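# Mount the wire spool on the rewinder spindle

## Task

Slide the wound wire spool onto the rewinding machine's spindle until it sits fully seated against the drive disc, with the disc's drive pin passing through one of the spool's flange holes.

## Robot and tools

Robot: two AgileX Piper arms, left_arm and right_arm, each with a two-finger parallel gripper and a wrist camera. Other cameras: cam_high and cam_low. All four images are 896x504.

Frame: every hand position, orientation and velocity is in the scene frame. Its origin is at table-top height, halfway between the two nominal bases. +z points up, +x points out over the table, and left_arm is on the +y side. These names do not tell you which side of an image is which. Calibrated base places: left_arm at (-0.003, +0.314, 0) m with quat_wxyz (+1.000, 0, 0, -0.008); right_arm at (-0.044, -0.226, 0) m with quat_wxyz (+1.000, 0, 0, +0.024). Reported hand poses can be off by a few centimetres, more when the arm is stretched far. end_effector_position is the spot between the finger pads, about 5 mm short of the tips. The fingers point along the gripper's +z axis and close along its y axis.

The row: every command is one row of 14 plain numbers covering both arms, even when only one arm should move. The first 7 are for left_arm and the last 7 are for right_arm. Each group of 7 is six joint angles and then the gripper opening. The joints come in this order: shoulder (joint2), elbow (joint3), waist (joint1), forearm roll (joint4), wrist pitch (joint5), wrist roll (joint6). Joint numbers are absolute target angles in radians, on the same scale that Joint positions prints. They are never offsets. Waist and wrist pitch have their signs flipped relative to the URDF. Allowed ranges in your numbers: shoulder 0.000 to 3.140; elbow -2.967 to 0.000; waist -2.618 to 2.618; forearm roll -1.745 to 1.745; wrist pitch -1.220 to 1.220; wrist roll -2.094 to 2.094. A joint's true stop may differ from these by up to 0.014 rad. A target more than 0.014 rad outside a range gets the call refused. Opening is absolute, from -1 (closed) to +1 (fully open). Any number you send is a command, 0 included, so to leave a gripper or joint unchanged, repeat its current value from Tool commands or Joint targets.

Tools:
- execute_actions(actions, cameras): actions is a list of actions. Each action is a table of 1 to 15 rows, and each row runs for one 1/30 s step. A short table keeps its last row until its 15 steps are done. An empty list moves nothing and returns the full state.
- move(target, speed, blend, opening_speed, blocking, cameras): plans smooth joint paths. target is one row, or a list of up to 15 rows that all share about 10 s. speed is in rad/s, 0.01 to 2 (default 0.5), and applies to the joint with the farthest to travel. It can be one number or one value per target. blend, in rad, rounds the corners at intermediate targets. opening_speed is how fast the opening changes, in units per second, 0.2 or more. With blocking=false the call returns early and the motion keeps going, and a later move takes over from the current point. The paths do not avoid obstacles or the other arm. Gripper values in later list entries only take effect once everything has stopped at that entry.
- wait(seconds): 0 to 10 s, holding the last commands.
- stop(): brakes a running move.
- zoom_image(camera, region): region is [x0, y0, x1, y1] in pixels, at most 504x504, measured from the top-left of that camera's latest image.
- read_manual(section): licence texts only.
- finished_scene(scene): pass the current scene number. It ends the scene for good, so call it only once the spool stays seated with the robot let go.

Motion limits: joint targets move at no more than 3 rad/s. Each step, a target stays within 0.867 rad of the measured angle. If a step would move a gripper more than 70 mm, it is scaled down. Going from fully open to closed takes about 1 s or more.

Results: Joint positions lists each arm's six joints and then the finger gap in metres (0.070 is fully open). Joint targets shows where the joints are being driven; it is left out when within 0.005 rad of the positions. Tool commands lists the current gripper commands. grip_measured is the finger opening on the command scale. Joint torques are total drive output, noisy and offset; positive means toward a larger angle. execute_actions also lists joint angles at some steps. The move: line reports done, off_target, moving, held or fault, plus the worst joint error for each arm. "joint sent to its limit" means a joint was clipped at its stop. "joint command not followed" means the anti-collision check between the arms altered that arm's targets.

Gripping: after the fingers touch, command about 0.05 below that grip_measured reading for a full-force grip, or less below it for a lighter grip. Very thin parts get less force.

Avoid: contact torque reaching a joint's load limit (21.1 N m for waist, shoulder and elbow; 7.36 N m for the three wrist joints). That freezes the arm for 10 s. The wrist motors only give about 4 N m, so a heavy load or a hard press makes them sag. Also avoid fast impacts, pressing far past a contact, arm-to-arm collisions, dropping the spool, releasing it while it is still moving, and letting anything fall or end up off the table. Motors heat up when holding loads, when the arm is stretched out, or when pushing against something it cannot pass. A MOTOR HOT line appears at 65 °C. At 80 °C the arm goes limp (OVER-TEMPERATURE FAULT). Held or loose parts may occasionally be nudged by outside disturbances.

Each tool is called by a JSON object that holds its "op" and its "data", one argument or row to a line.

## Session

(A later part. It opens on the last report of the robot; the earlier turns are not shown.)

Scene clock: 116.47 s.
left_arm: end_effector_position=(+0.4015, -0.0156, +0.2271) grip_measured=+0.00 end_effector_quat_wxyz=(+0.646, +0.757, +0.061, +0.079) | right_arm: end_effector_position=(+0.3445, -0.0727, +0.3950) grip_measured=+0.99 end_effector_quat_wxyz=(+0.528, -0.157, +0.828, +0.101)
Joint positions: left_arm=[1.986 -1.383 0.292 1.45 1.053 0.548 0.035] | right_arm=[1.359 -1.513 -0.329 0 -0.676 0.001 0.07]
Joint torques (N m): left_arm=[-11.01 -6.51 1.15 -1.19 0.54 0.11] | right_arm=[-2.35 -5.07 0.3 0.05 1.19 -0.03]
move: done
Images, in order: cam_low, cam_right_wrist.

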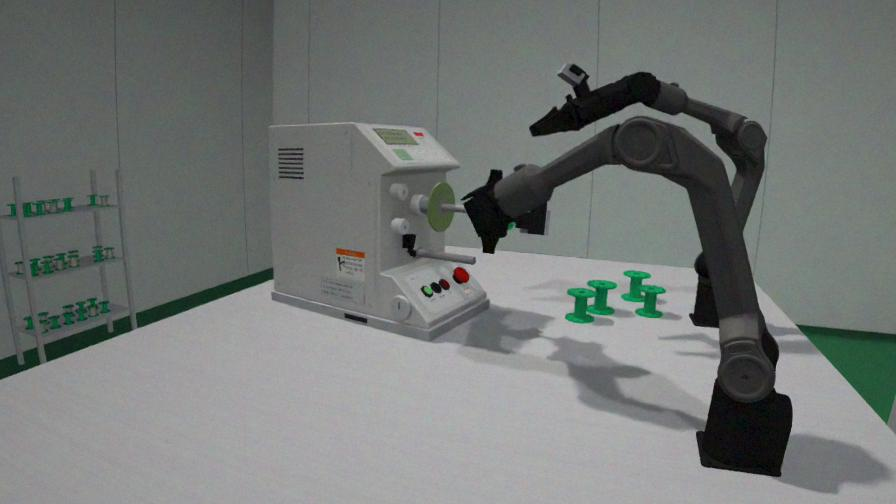

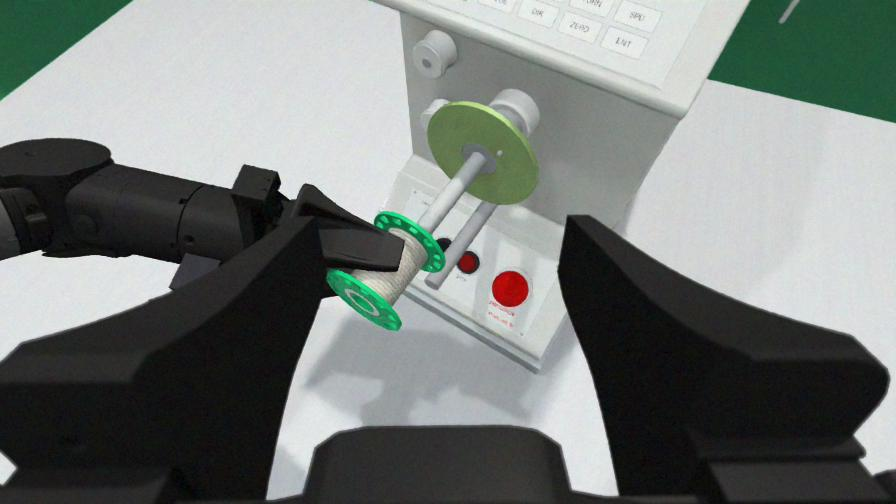

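{"op": "move", "data": {
  "target": [2.0236, -1.448, 0.303, 1.452, 1.027, 0.52, -0.15, 1.3595, -1.512, -0.329, 0, -0.676, 0, 1.0],
  "speed": 0.2,
  "cameras": ["cam_high", "cam_left_wrist", "cam_right_wrist"]
}}

{"op": "zoom_image", "data": {
  "camera": "cam_right_wrist",
  "region": [310, 190, 460, 330]
}}

{"op": "zoom_image", "data": {
  "camera": "cam_high",
  "region": [430, 245, 500, 300]
}}

{"op": "zoom_image", "data": {
  "camera": "cam_left_wrist",
  "region": [360, 290, 530, 412]
}}

Scene clock: 127.17 s.
left_arm: end_effector_position=(+0.4135, -0.0224, +0.2278) grip_measured=+0.00 end_effector_quat_wxyz=(+0.645, +0.757, +0.065, +0.082) | right_arm: end_effector_position=(+0.3444, -0.0727, +0.3946) grip_measured=+0.99 end_effector_quat_wxyz=(+0.528, -0.157, +0.828, +0.101)
Joint positions: left_arm=[2.022 -1.447 0.303 1.455 1.03 0.52 0.035] | right_arm=[1.359 -1.513 -0.329 0 -0.676 0.001 0.07]
Joint torques (N m): left_arm=[-8.91 -10.3 0.94 -2.12 -0.31 0.06] | right_arm=[-3.35 -5.02 1.24 0.07 1 -0.02]
move: done
Images, in order: cam_high, cam_left_wrist, cam_right_wrist.

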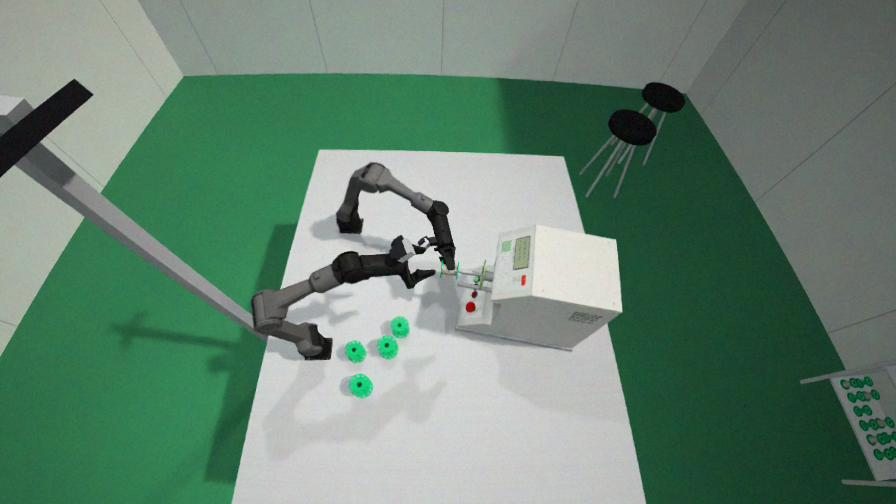

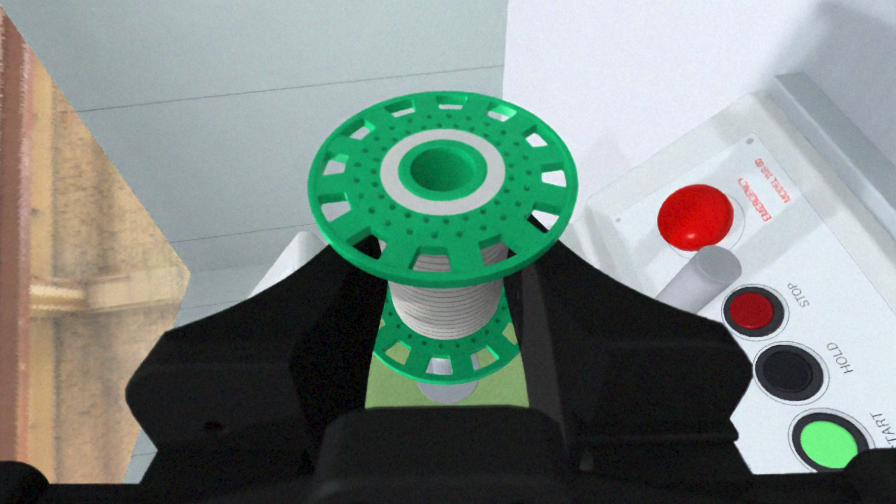

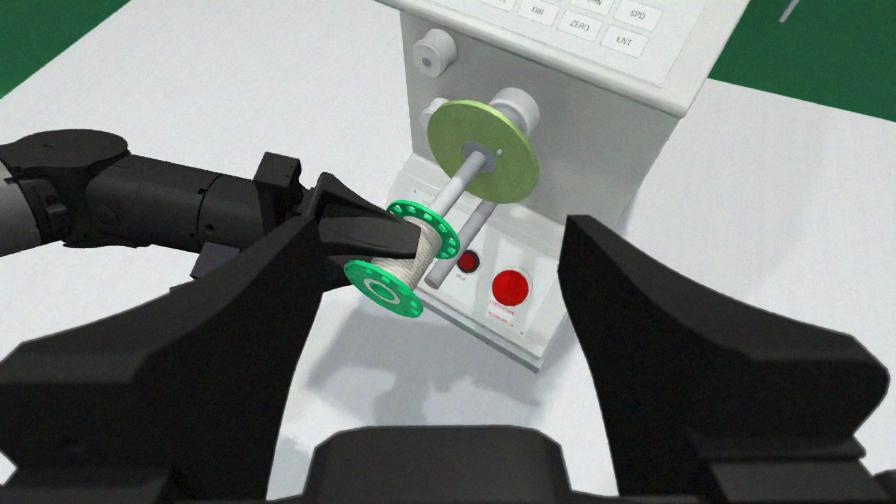

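Scaled by 3.360 from the camera's 896x504 image, which has a finer 1280x720 frame.

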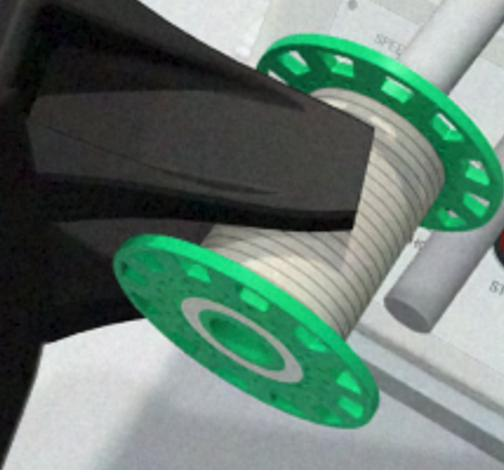

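Scaled by 7.200 from the camera's 896x504 image, which has a finer 1280x720 frame.

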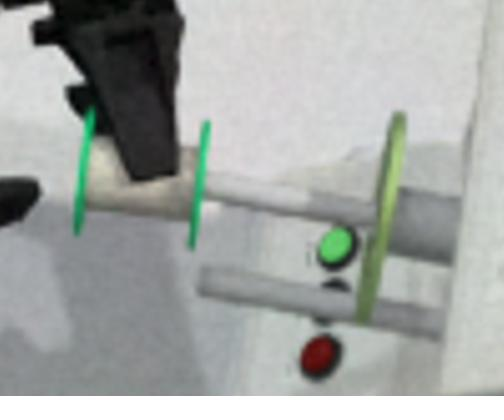

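Scaled by 2.965 from the camera's 896x504 image, which has a finer 1280x720 frame.

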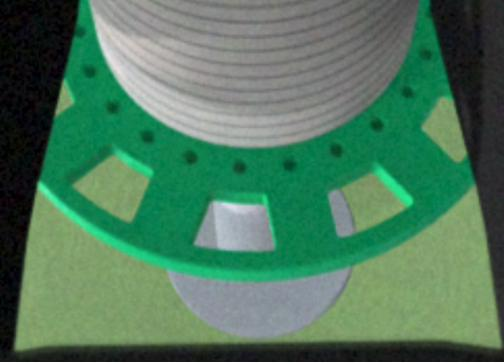

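{"op": "move", "data": {
  "target": [1.9864, -1.386, 0.299, 1.4465, 1.044, 0.547, -0.15, 1.3595, -1.512, -0.329, 0, -0.676, 0, 1.0],
  "speed": 0.2,
  "cameras": ["cam_high", "cam_low", "cam_left_wrist", "cam_right_wrist"]
}}

{"op": "zoom_image", "data": {
  "camera": "cam_right_wrist",
  "region": [310, 190, 460, 330]
}}

{"op": "zoom_image", "data": {
  "camera": "cam_high",
  "region": [430, 245, 500, 300]
}}

{"op": "zoom_image", "data": {
  "camera": "cam_left_wrist",
  "region": [300, 60, 620, 410]
}}

Scene clock: 136.13 s.
left_arm: end_effector_position=(+0.4010, -0.0182, +0.2277) grip_measured=+0.00 end_effector_quat_wxyz=(+0.646, +0.757, +0.061, +0.080) | right_arm: end_effector_position=(+0.3444, -0.0727, +0.3946) grip_measured=+0.99 end_effector_quat_wxyz=(+0.528, -0.157, +0.828, +0.101)
Joint positions: left_arm=[1.986 -1.385 0.3 1.447 1.044 0.547 0.035] | right_arm=[1.359 -1.513 -0.329 0 -0.676 0.001 0.07]
Joint torques (N m): left_arm=[-10.22 -7.27 -0.31 -1.22 0.43 -0.06] | right_arm=[-3.36 -5.05 1.16 0.11 1.07 -0.04]
move: done

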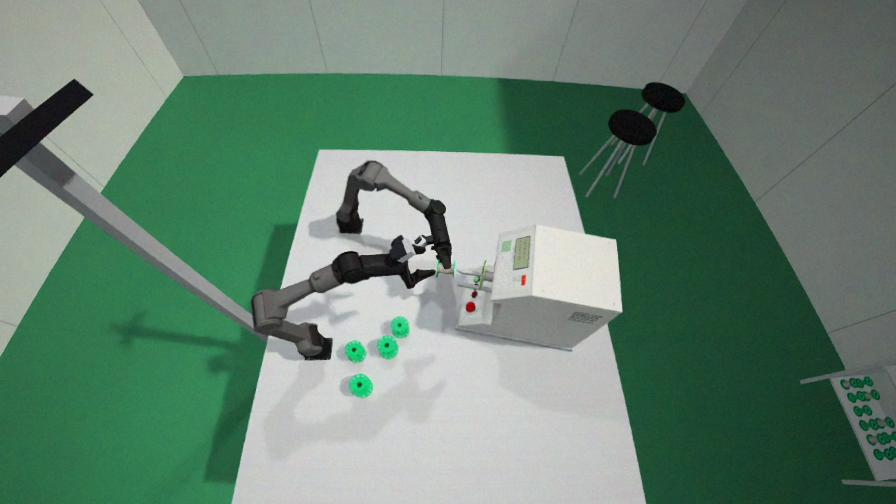

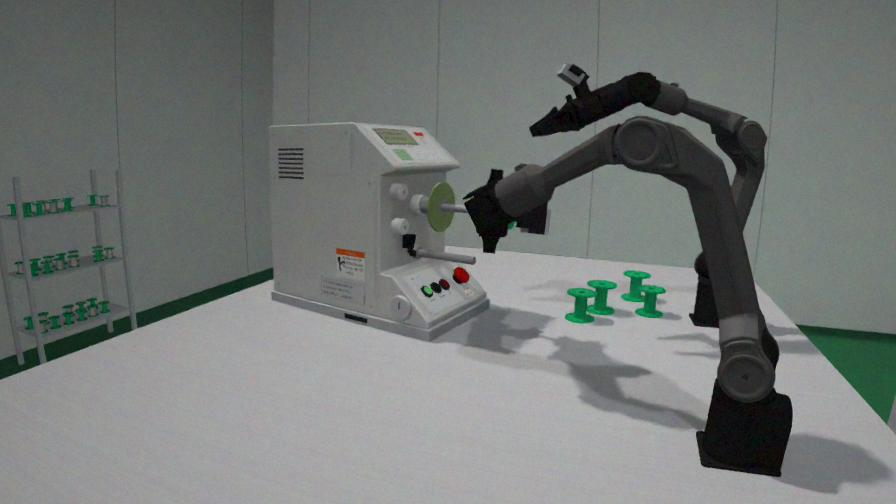

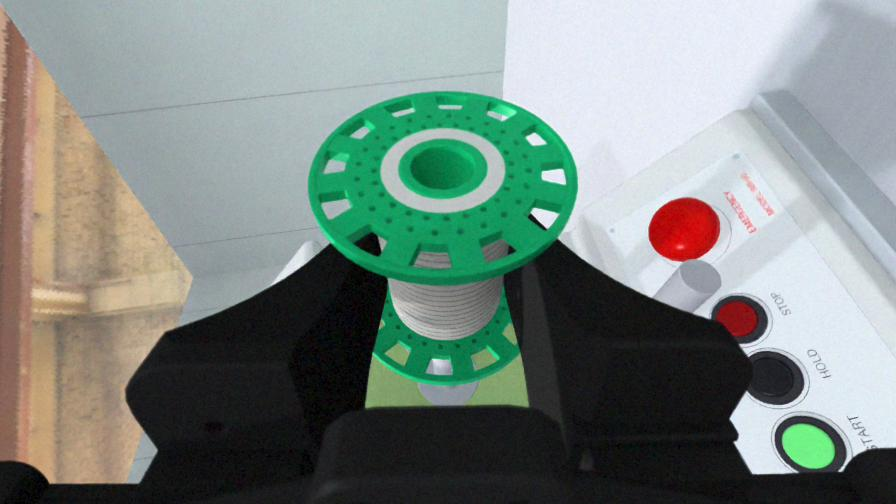

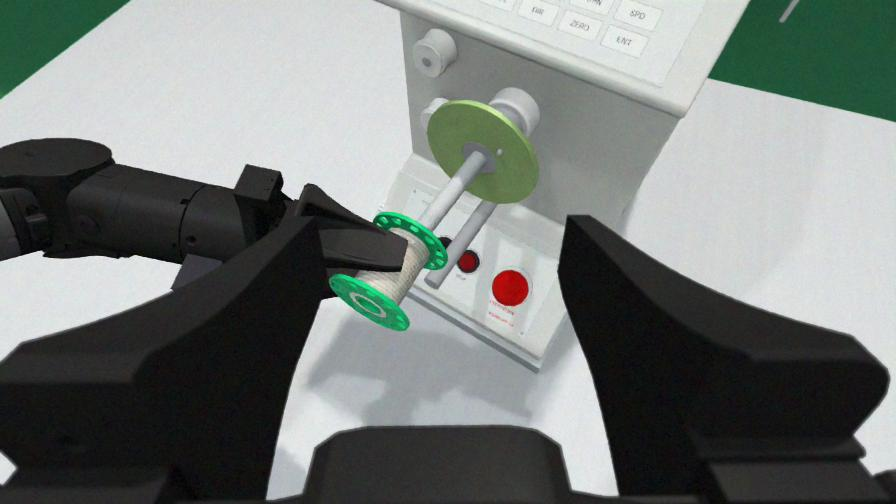

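Scaled by 3.360 from the camera's 896x504 image, which has a finer 1280x720 frame.

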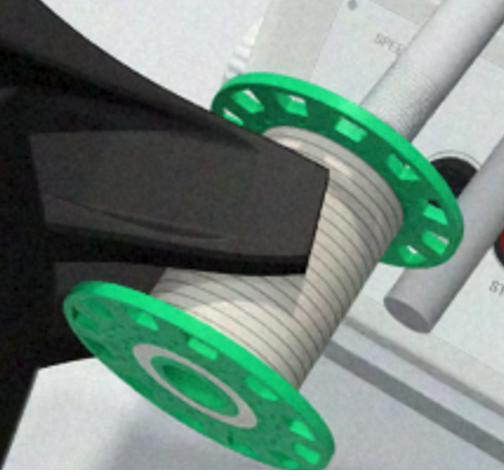

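Scaled by 7.200 from the camera's 896x504 image, which has a finer 1280x720 frame.

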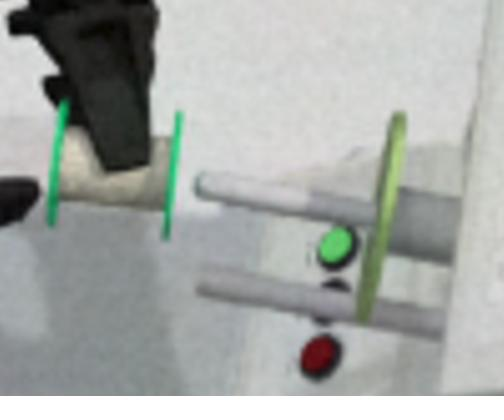

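Scaled by 1.440 from the camera's 896x504 image, which has a finer 1280x720 frame.

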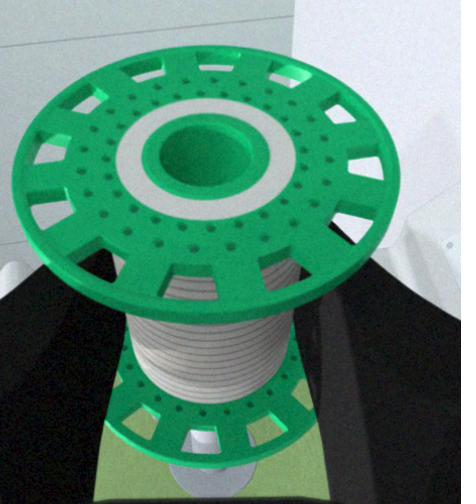

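{"op": "move", "data": {
  "target": [1.9864, -1.386, 0.299, 1.4465, 1.044, 0.547, -0.15, 1.009, -0.414, -0.36, 0, 0.677, 0, 1.0],
  "speed": 1.0,
  "cameras": ["cam_right_wrist"]
}}

{"op": "zoom_image", "data": {
  "camera": "cam_right_wrist",
  "region": [340, 140, 520, 320]
}}

{"op": "zoom_image", "data": {
  "camera": "cam_right_wrist",
  "region": [350, 190, 450, 290]
}}

Scene clock: 146.67 s.
left_arm: end_effector_position=(+0.4011, -0.0182, +0.2280) grip_measured=+0.00 end_effector_quat_wxyz=(+0.646, +0.757, +0.061, +0.080) | right_arm: end_effector_position=(+0.2594, -0.0954, +0.3164) grip_measured=+0.99 end_effector_quat_wxyz=(+0.748, -0.130, +0.632, +0.155)
Joint positions: left_arm=[1.986 -1.386 0.3 1.447 1.044 0.547 0.035] | right_arm=[1.009 -0.412 -0.359 0 0.677 0.001 0.07]
Joint torques (N m): left_arm=[-9.26 -7.84 -0.24 -1.11 0.47 -0.19] | right_arm=[-0.92 -7.24 0.07 0.13 1.05 -0.05]
move: done
Images, in order: cam_right_wrist.

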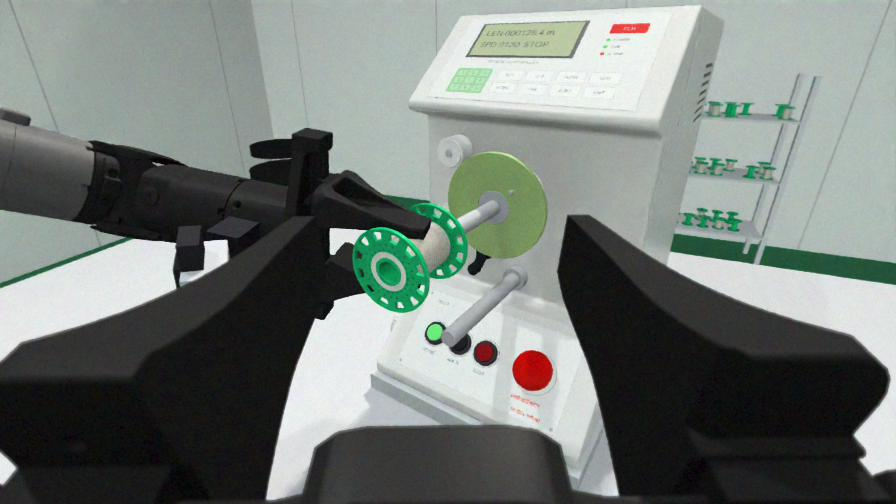

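Scaled by 2.800 from the camera's 896x504 image, which has a finer 1280x720 frame.

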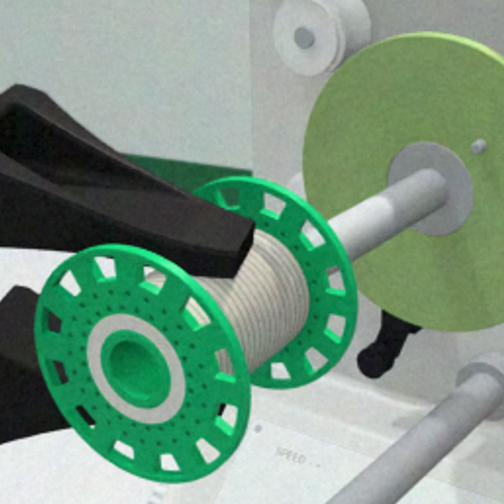

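Scaled by 5.040 from the camera's 896x504 image, which has a finer 1280x720 frame.

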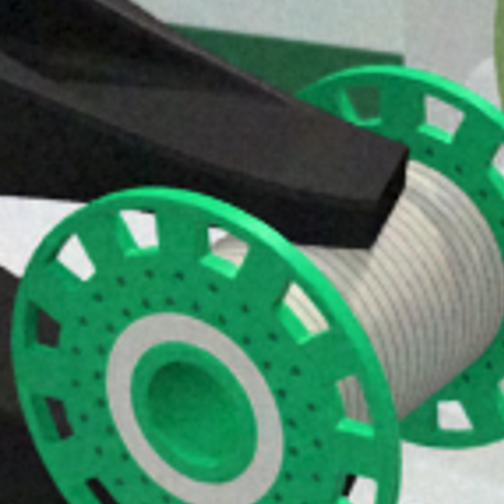

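{"op": "wait", "data": {
  "seconds": 0.1,
  "cameras": ["cam_low", "cam_left_wrist", "cam_right_wrist", "cam_high"]
}}

{"op": "zoom_image", "data": {
  "camera": "cam_low",
  "region": [420, 160, 560, 270]
}}

{"op": "zoom_image", "data": {
  "camera": "cam_right_wrist",
  "region": [410, 170, 530, 260]
}}

{"op": "zoom_image", "data": {
  "camera": "cam_left_wrist",
  "region": [360, 290, 530, 412]
}}

Scene clock: 164.03 s.
left_arm: end_effector_position=(+0.4011, -0.0182, +0.2280) grip_measured=+0.00 end_effector_quat_wxyz=(+0.646, +0.757, +0.061, +0.080) | right_arm: end_effector_position=(+0.2594, -0.0954, +0.3168) grip_measured=+0.99 end_effector_quat_wxyz=(+0.748, -0.130, +0.632, +0.155)
Joint positions: left_arm=[1.986 -1.386 0.3 1.447 1.044 0.547 0.035] | right_arm=[1.009 -0.413 -0.359 0 0.677 0.001 0.07]
Joint torques (N m): left_arm=[-9.28 -7.41 -0.21 -1.15 0.48 -0.16] | right_arm=[-0.17 -7 0.47 0.15 1.24 -0.05]
Tool commands: left_gripper/opening=-0.15 right_gripper/opening=+1.0
wait: 0.10 s; at rest from the start

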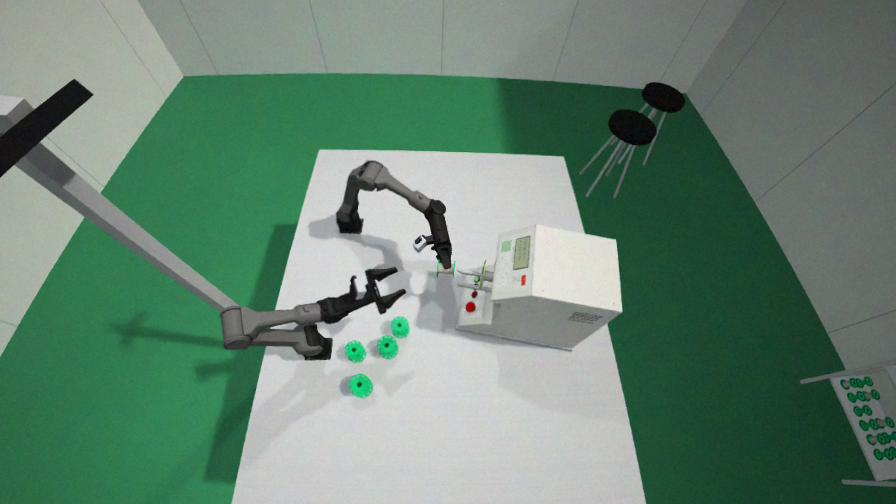

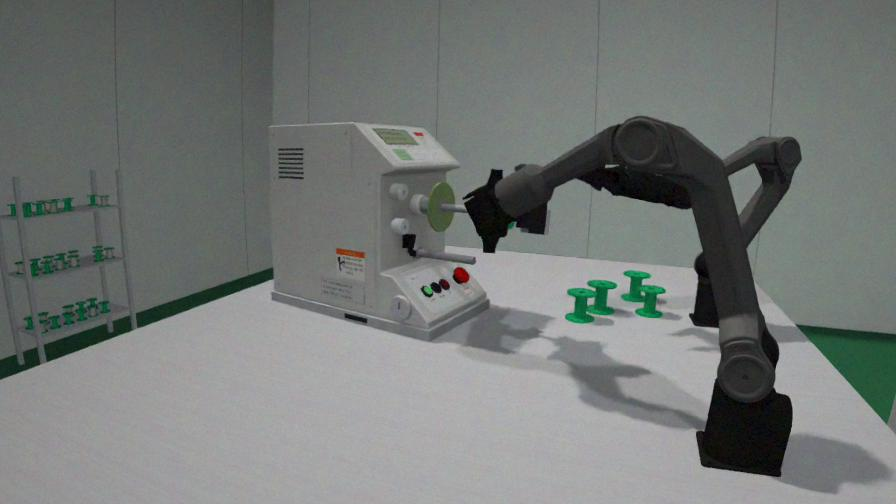

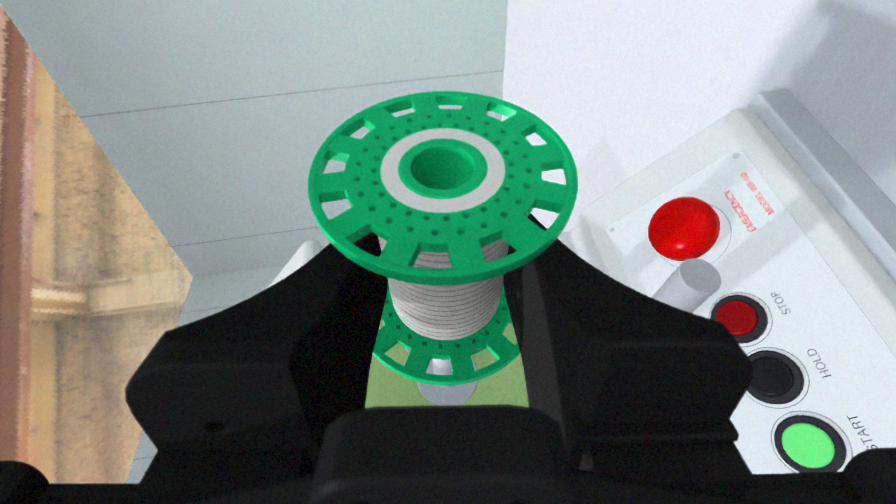

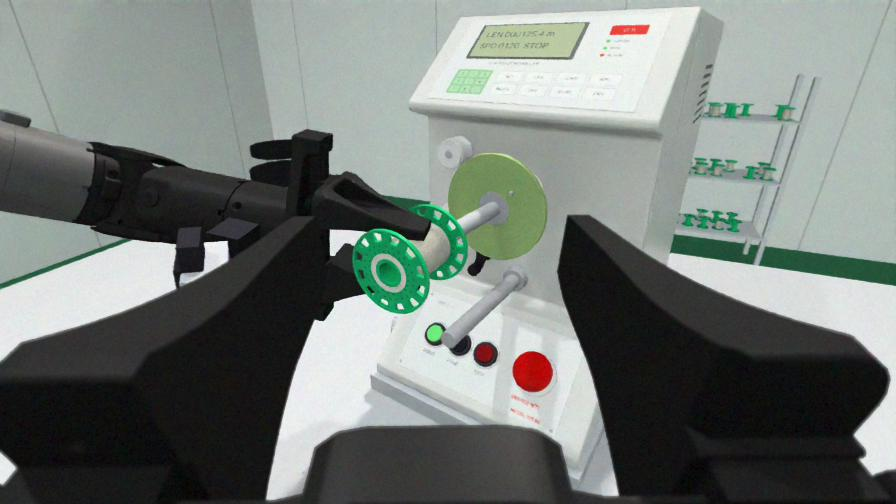

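Scaled by 3.600 from the camera's 896x504 image, which has a finer 1280x720 frame.

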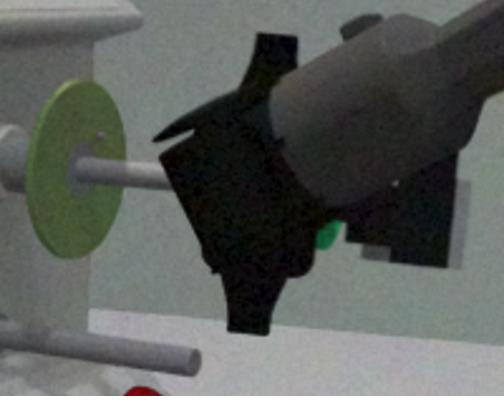

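Scaled by 4.200 from the camera's 896x504 image, which has a finer 1280x720 frame.

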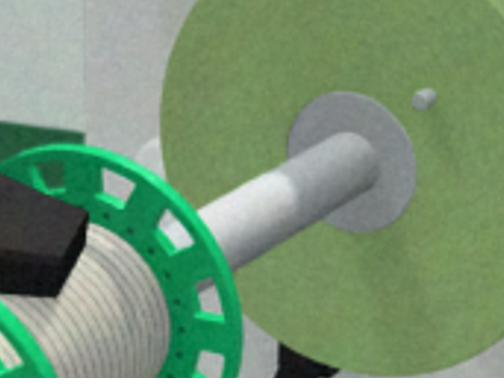

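Scaled by 2.965 from the camera's 896x504 image, which has a finer 1280x720 frame.

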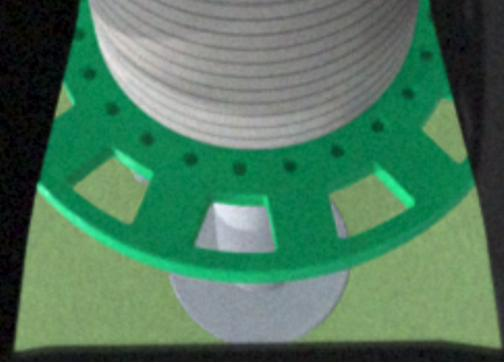

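{"op": "move", "data": {
  "target": [2.016,-1.438,0.292,1.487,1.088,0.516,-0.15,1.009,-0.414,-0.36,0,0.677,0,1.0],
  "speed": 0.15,
  "cameras": ["cam_right_wrist","cam_high"]
}}

Scene clock: 173.73 s.
left_arm: end_effector_position=(+0.4014, -0.0201, +0.2284) grip_measured=+0.00 end_effector_quat_wxyz=(+0.647, +0.758, +0.044, +0.065) | right_arm: end_effector_position=(+0.2594, -0.0954, +0.3168) grip_measured=+0.99 end_effector_quat_wxyz=(+0.748, -0.130, +0.632, +0.155)
Joint positions: left_arm=[2.016 -1.439 0.292 1.488 1.089 0.516 0.035] | right_arm=[1.009 -0.413 -0.359 0 0.677 0.001 0.07]
Joint torques (N m): left_arm=[-9.97 -7.39 -0.16 -1.28 0.41 0.02] | right_arm=[-0.12 -6.95 0.94 0.14 1.19 -0.06]
Motor temperatures (°C): left_arm=[34 32 33 37 33 29] | right_arm=[36 33 29 33 39 28]
move: done
Images, in order: cam_high, cam_right_wrist.

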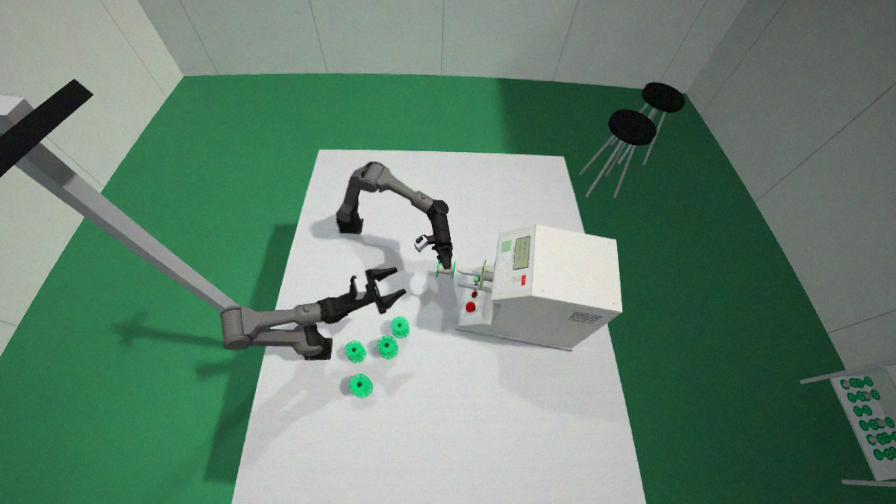

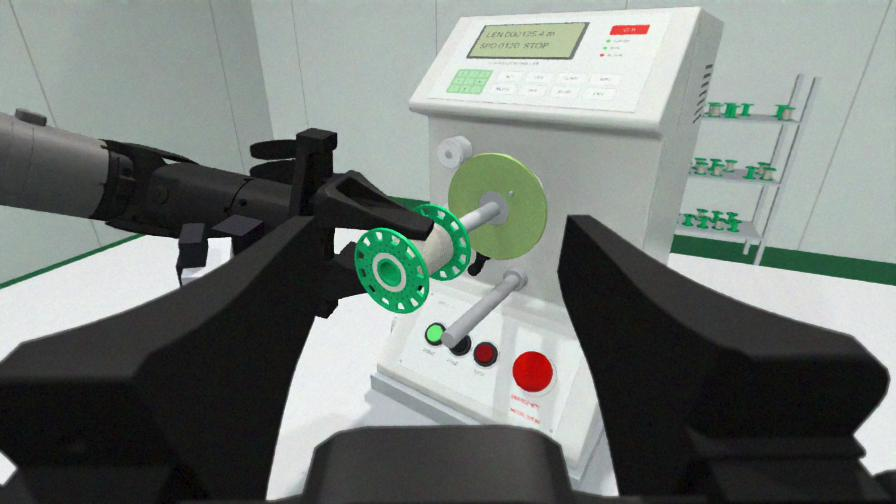

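{"op": "zoom_image", "data": {
  "camera": "cam_right_wrist",
  "region": [340, 140, 560, 330]
}}

{"op": "zoom_image", "data": {
  "camera": "cam_high",
  "region": [420, 240, 510, 300]
}}

Scaled by 2.291 from the camera's 896x504 image, which has a finer 1280x720 frame.

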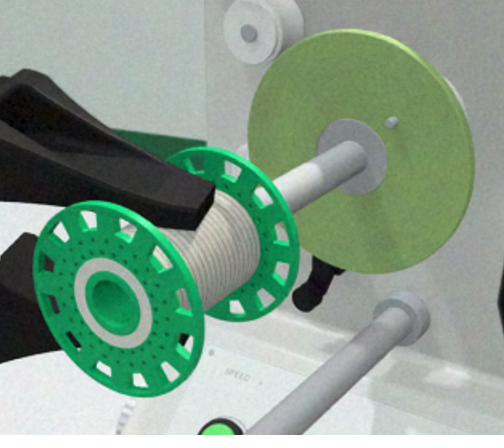

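Scaled by 5.600 from the camera's 896x504 image, which has a finer 1280x720 frame.

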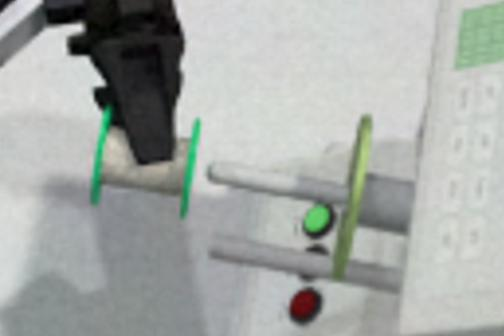

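{"op": "zoom_image", "data": {
  "camera": "cam_right_wrist",
  "region": [430, 180, 520, 260]
}}

{"op": "zoom_image", "data": {
  "camera": "cam_right_wrist",
  "region": [350, 200, 480, 320]
}}

Scaled by 5.600 from the camera's 896x504 image, which has a finer 1280x720 frame.

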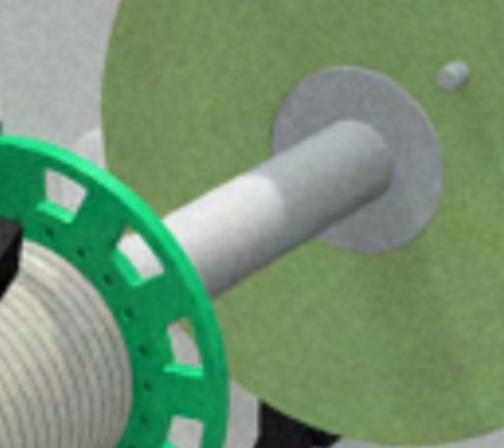

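Scaled by 3.877 from the camera's 896x504 image, which has a finer 1280x720 frame.

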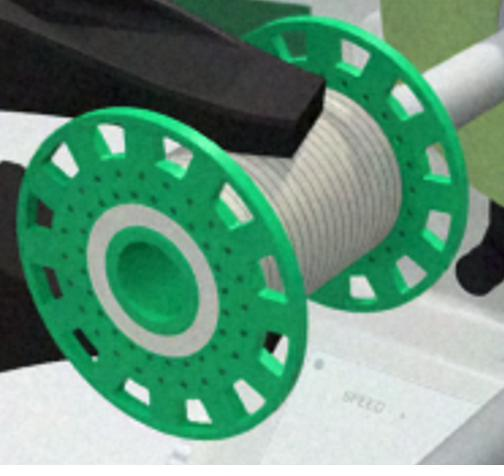

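{"op": "execute_actions", "data": {
  "actions": []
}}

{"op": "zoom_image", "data": {
  "camera": "cam_low",
  "region": [380, 120, 560, 260]
}}

Scene clock: 187.27 s.
left_arm: end_effector_position=(+0.4014, -0.0201, +0.2284) grip_measured=+0.00 end_effector_quat_wxyz=(+0.647, +0.758, +0.044, +0.065) | right_arm: end_effector_position=(+0.2594, -0.0954, +0.3168) grip_measured=+0.99 end_effector_quat_wxyz=(+0.748, -0.130, +0.632, +0.155)
Joint names: [shoulder, elbow, waist, forearm roll, wrist pitch, wrist roll]
Joint positions: left_arm=[2.016 -1.439 0.292 1.488 1.089 0.516 0.035] | right_arm=[1.009 -0.413 -0.359 0 0.677 0.001 0.07]
Joint torques (N m): left_arm=[-11.27 -6.53 1.19 -1.19 0.43 0.1] | right_arm=[-0.15 -6.93 1.19 0.13 1.12 -0.07]
Motor temperatures (°C): left_arm=[35 32 33 37 33 29] | right_arm=[36 33 29 33 39 28]
Joint targets: left_arm=[2.016 -1.438 0.292 1.487 1.088 0.516] | right_arm=[1.009 -0.414 -0.360 0.000 0.677 0.000]
Tool commands: left_gripper/opening=-0.15 right_gripper/opening=+1.0

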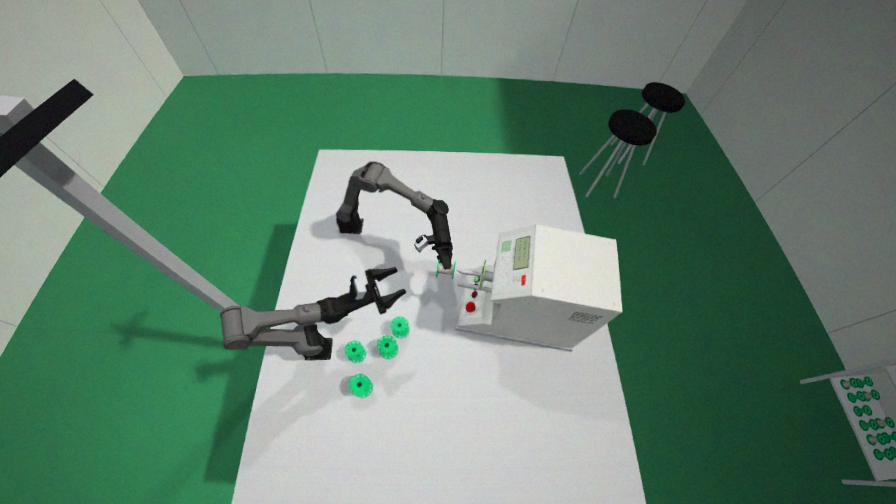

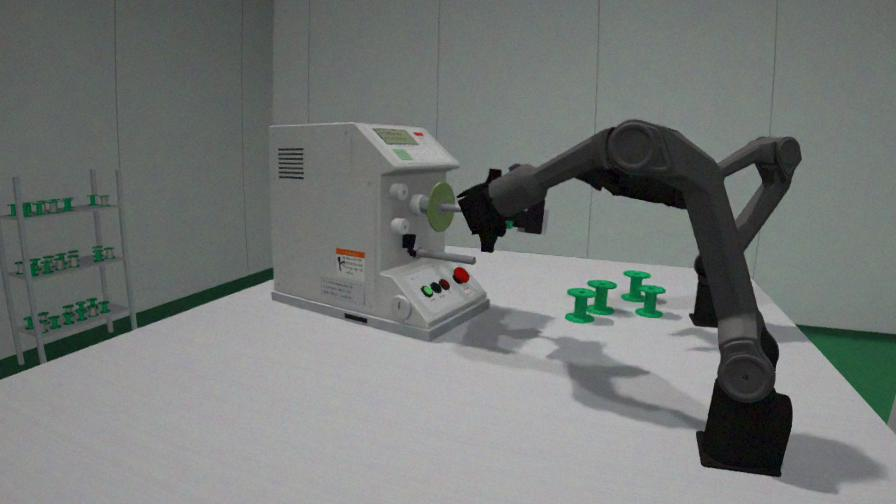

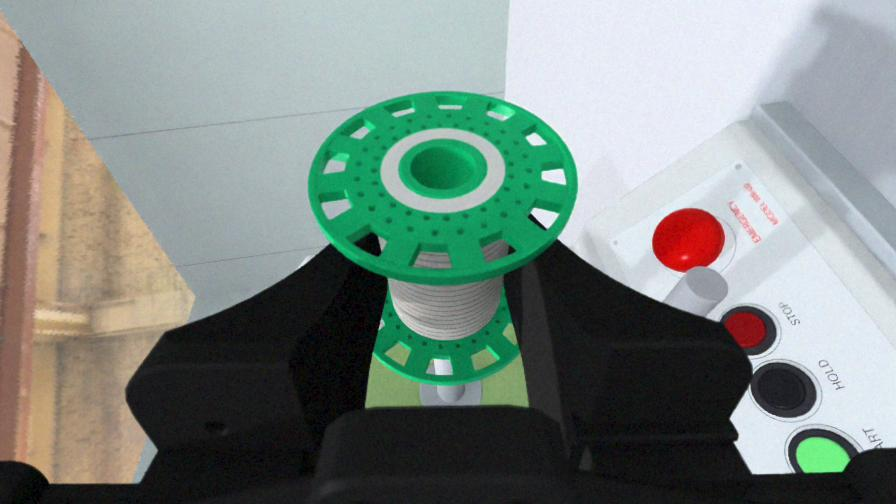

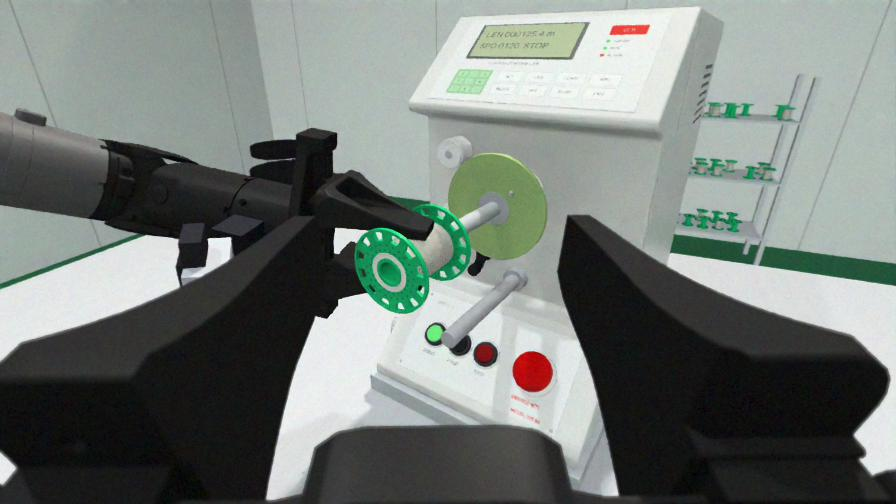

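Scaled by 2.800 from the camera's 896x504 image, which has a finer 1280x720 frame.

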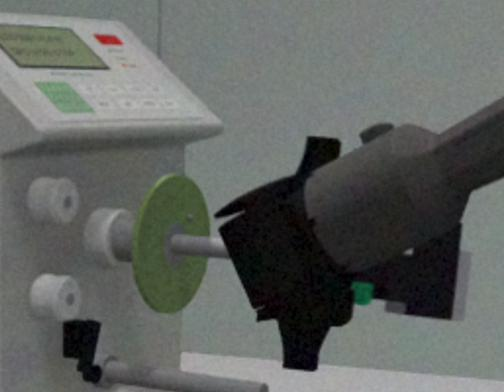

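{"op": "zoom_image", "data": {
  "camera": "cam_left_wrist",
  "region": [360, 290, 540, 410]
}}

{"op": "zoom_image", "data": {
  "camera": "cam_left_wrist",
  "region": [290, 80, 600, 290]
}}

Scaled by 2.800 from the camera's 896x504 image, which has a finer 1280x720 frame.

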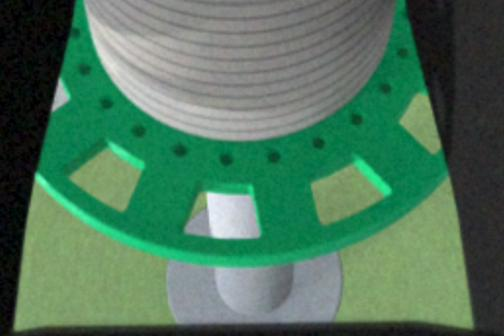

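Scaled by 1.626 from the camera's 896x504 image, which has a finer 1280x720 frame.

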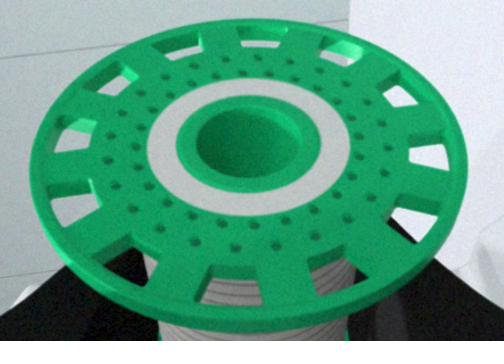

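{"op": "zoom_image", "data": {
  "camera": "cam_right_wrist",
  "region": [455, 190, 511, 240]
}}

{"op": "zoom_image", "data": {
  "camera": "cam_right_wrist",
  "region": [350, 220, 435, 320]
}}

{"op": "zoom_image", "data": {
  "camera": "cam_right_wrist",
  "region": [410, 195, 480, 285]
}}

Scaled by 9.000 from the camera's 896x504 image, which has a finer 1280x720 frame.

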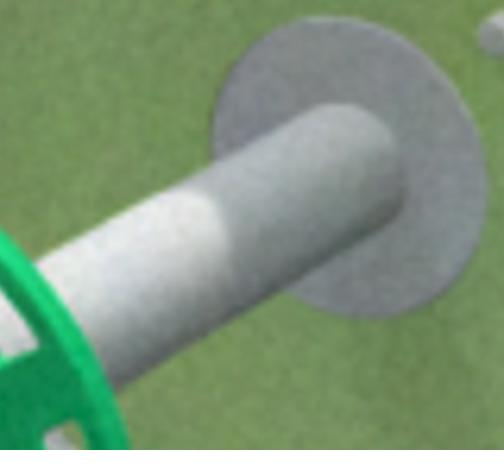

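Scaled by 5.040 from the camera's 896x504 image, which has a finer 1280x720 frame.

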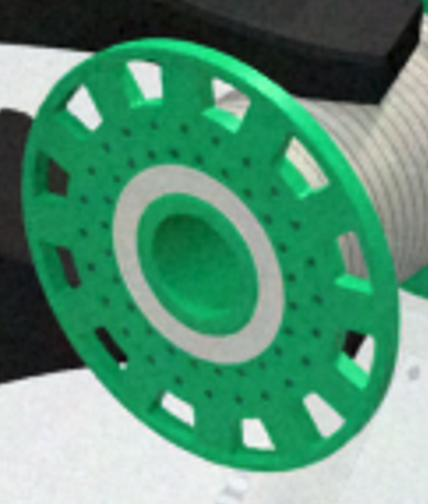

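Scaled by 5.600 from the camera's 896x504 image, which has a finer 1280x720 frame.

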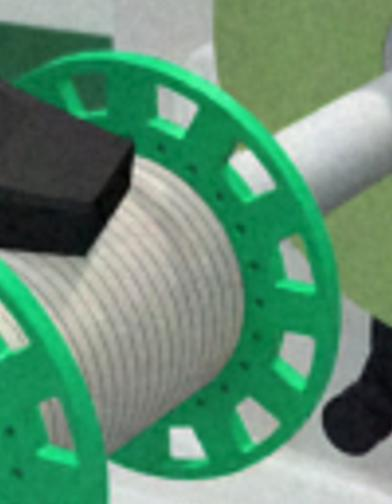

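{"op": "move", "data": {
  "target": [2.016,-1.438,0.292,1.487,1.088,0.516,-0.15,1.3595,-1.512,-0.329,0,-0.676,0,1.0],
  "speed": 0.6,
  "cameras": ["cam_right_wrist"]
}}

{"op": "zoom_image", "data": {
  "camera": "cam_right_wrist",
  "region": [360, 130, 570, 290]
}}

Scene clock: 202.97 s.
left_arm: end_effector_position=(+0.4014, -0.0201, +0.2284) grip_measured=+0.00 end_effector_quat_wxyz=(+0.647, +0.758, +0.044, +0.065) | right_arm: end_effector_position=(+0.3443, -0.0725, +0.3950) grip_measured=+0.99 end_effector_quat_wxyz=(+0.528, -0.158, +0.828, +0.101)
Joint positions: left_arm=[2.016 -1.439 0.292 1.488 1.089 0.516 0.035] | right_arm=[1.359 -1.514 -0.329 0 -0.676 0.001 0.07]
Joint torques (N m): left_arm=[-11.2 -7.34 1.12 -1.14 0.47 0.04] | right_arm=[-2.35 -5.04 1.21 0.12 1.21 -0.08]
move: done
Images, in order: cam_right_wrist.

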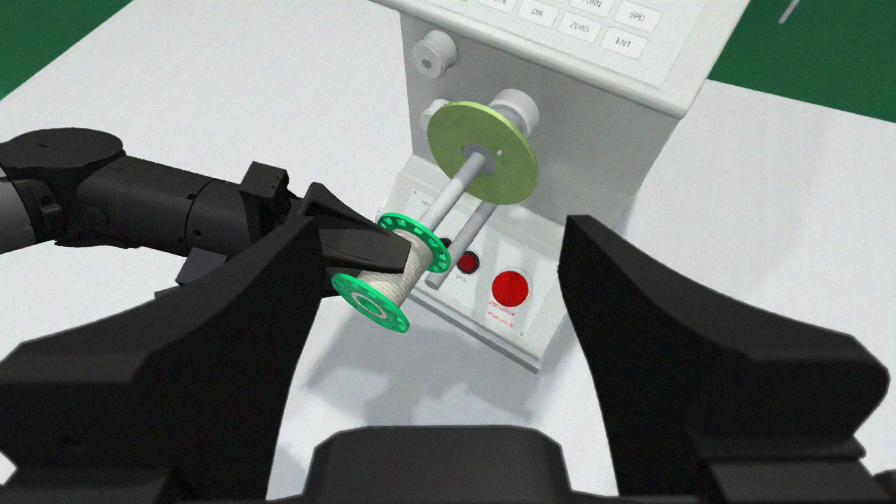

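Scaled by 2.400 from the camera's 896x504 image, which has a finer 1280x720 frame.

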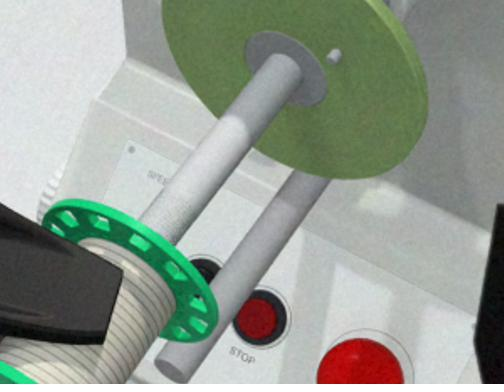

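{"op": "zoom_image", "data": {
  "camera": "cam_right_wrist",
  "region": [370, 200, 470, 280]
}}

{"op": "zoom_image", "data": {
  "camera": "cam_right_wrist",
  "region": [325, 255, 425, 340]
}}

{"op": "zoom_image", "data": {
  "camera": "cam_right_wrist",
  "region": [415, 140, 505, 230]
}}

Scaled by 5.040 from the camera's 896x504 image, which has a finer 1280x720 frame.

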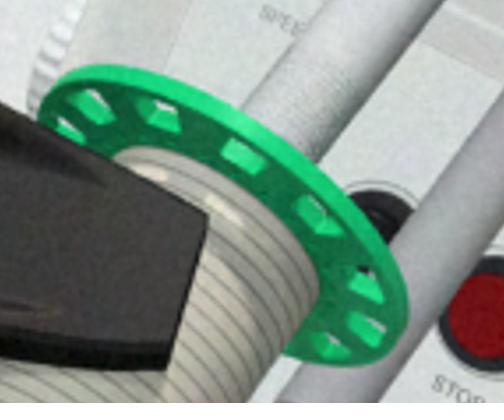

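Scaled by 5.040 from the camera's 896x504 image, which has a finer 1280x720 frame.

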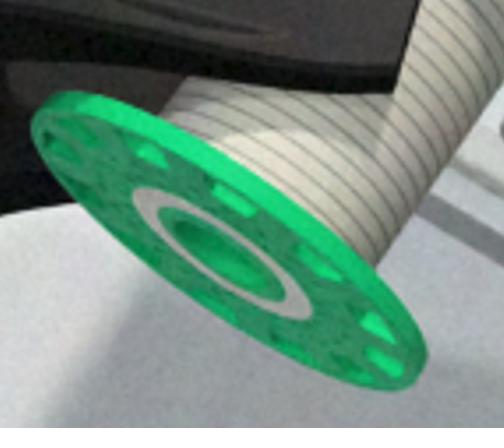

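Scaled by 5.600 from the camera's 896x504 image, which has a finer 1280x720 frame.

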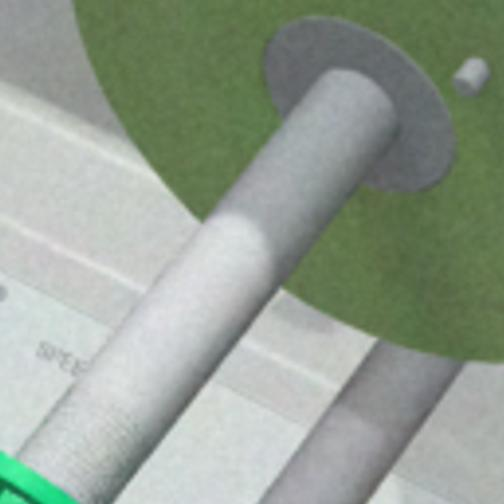

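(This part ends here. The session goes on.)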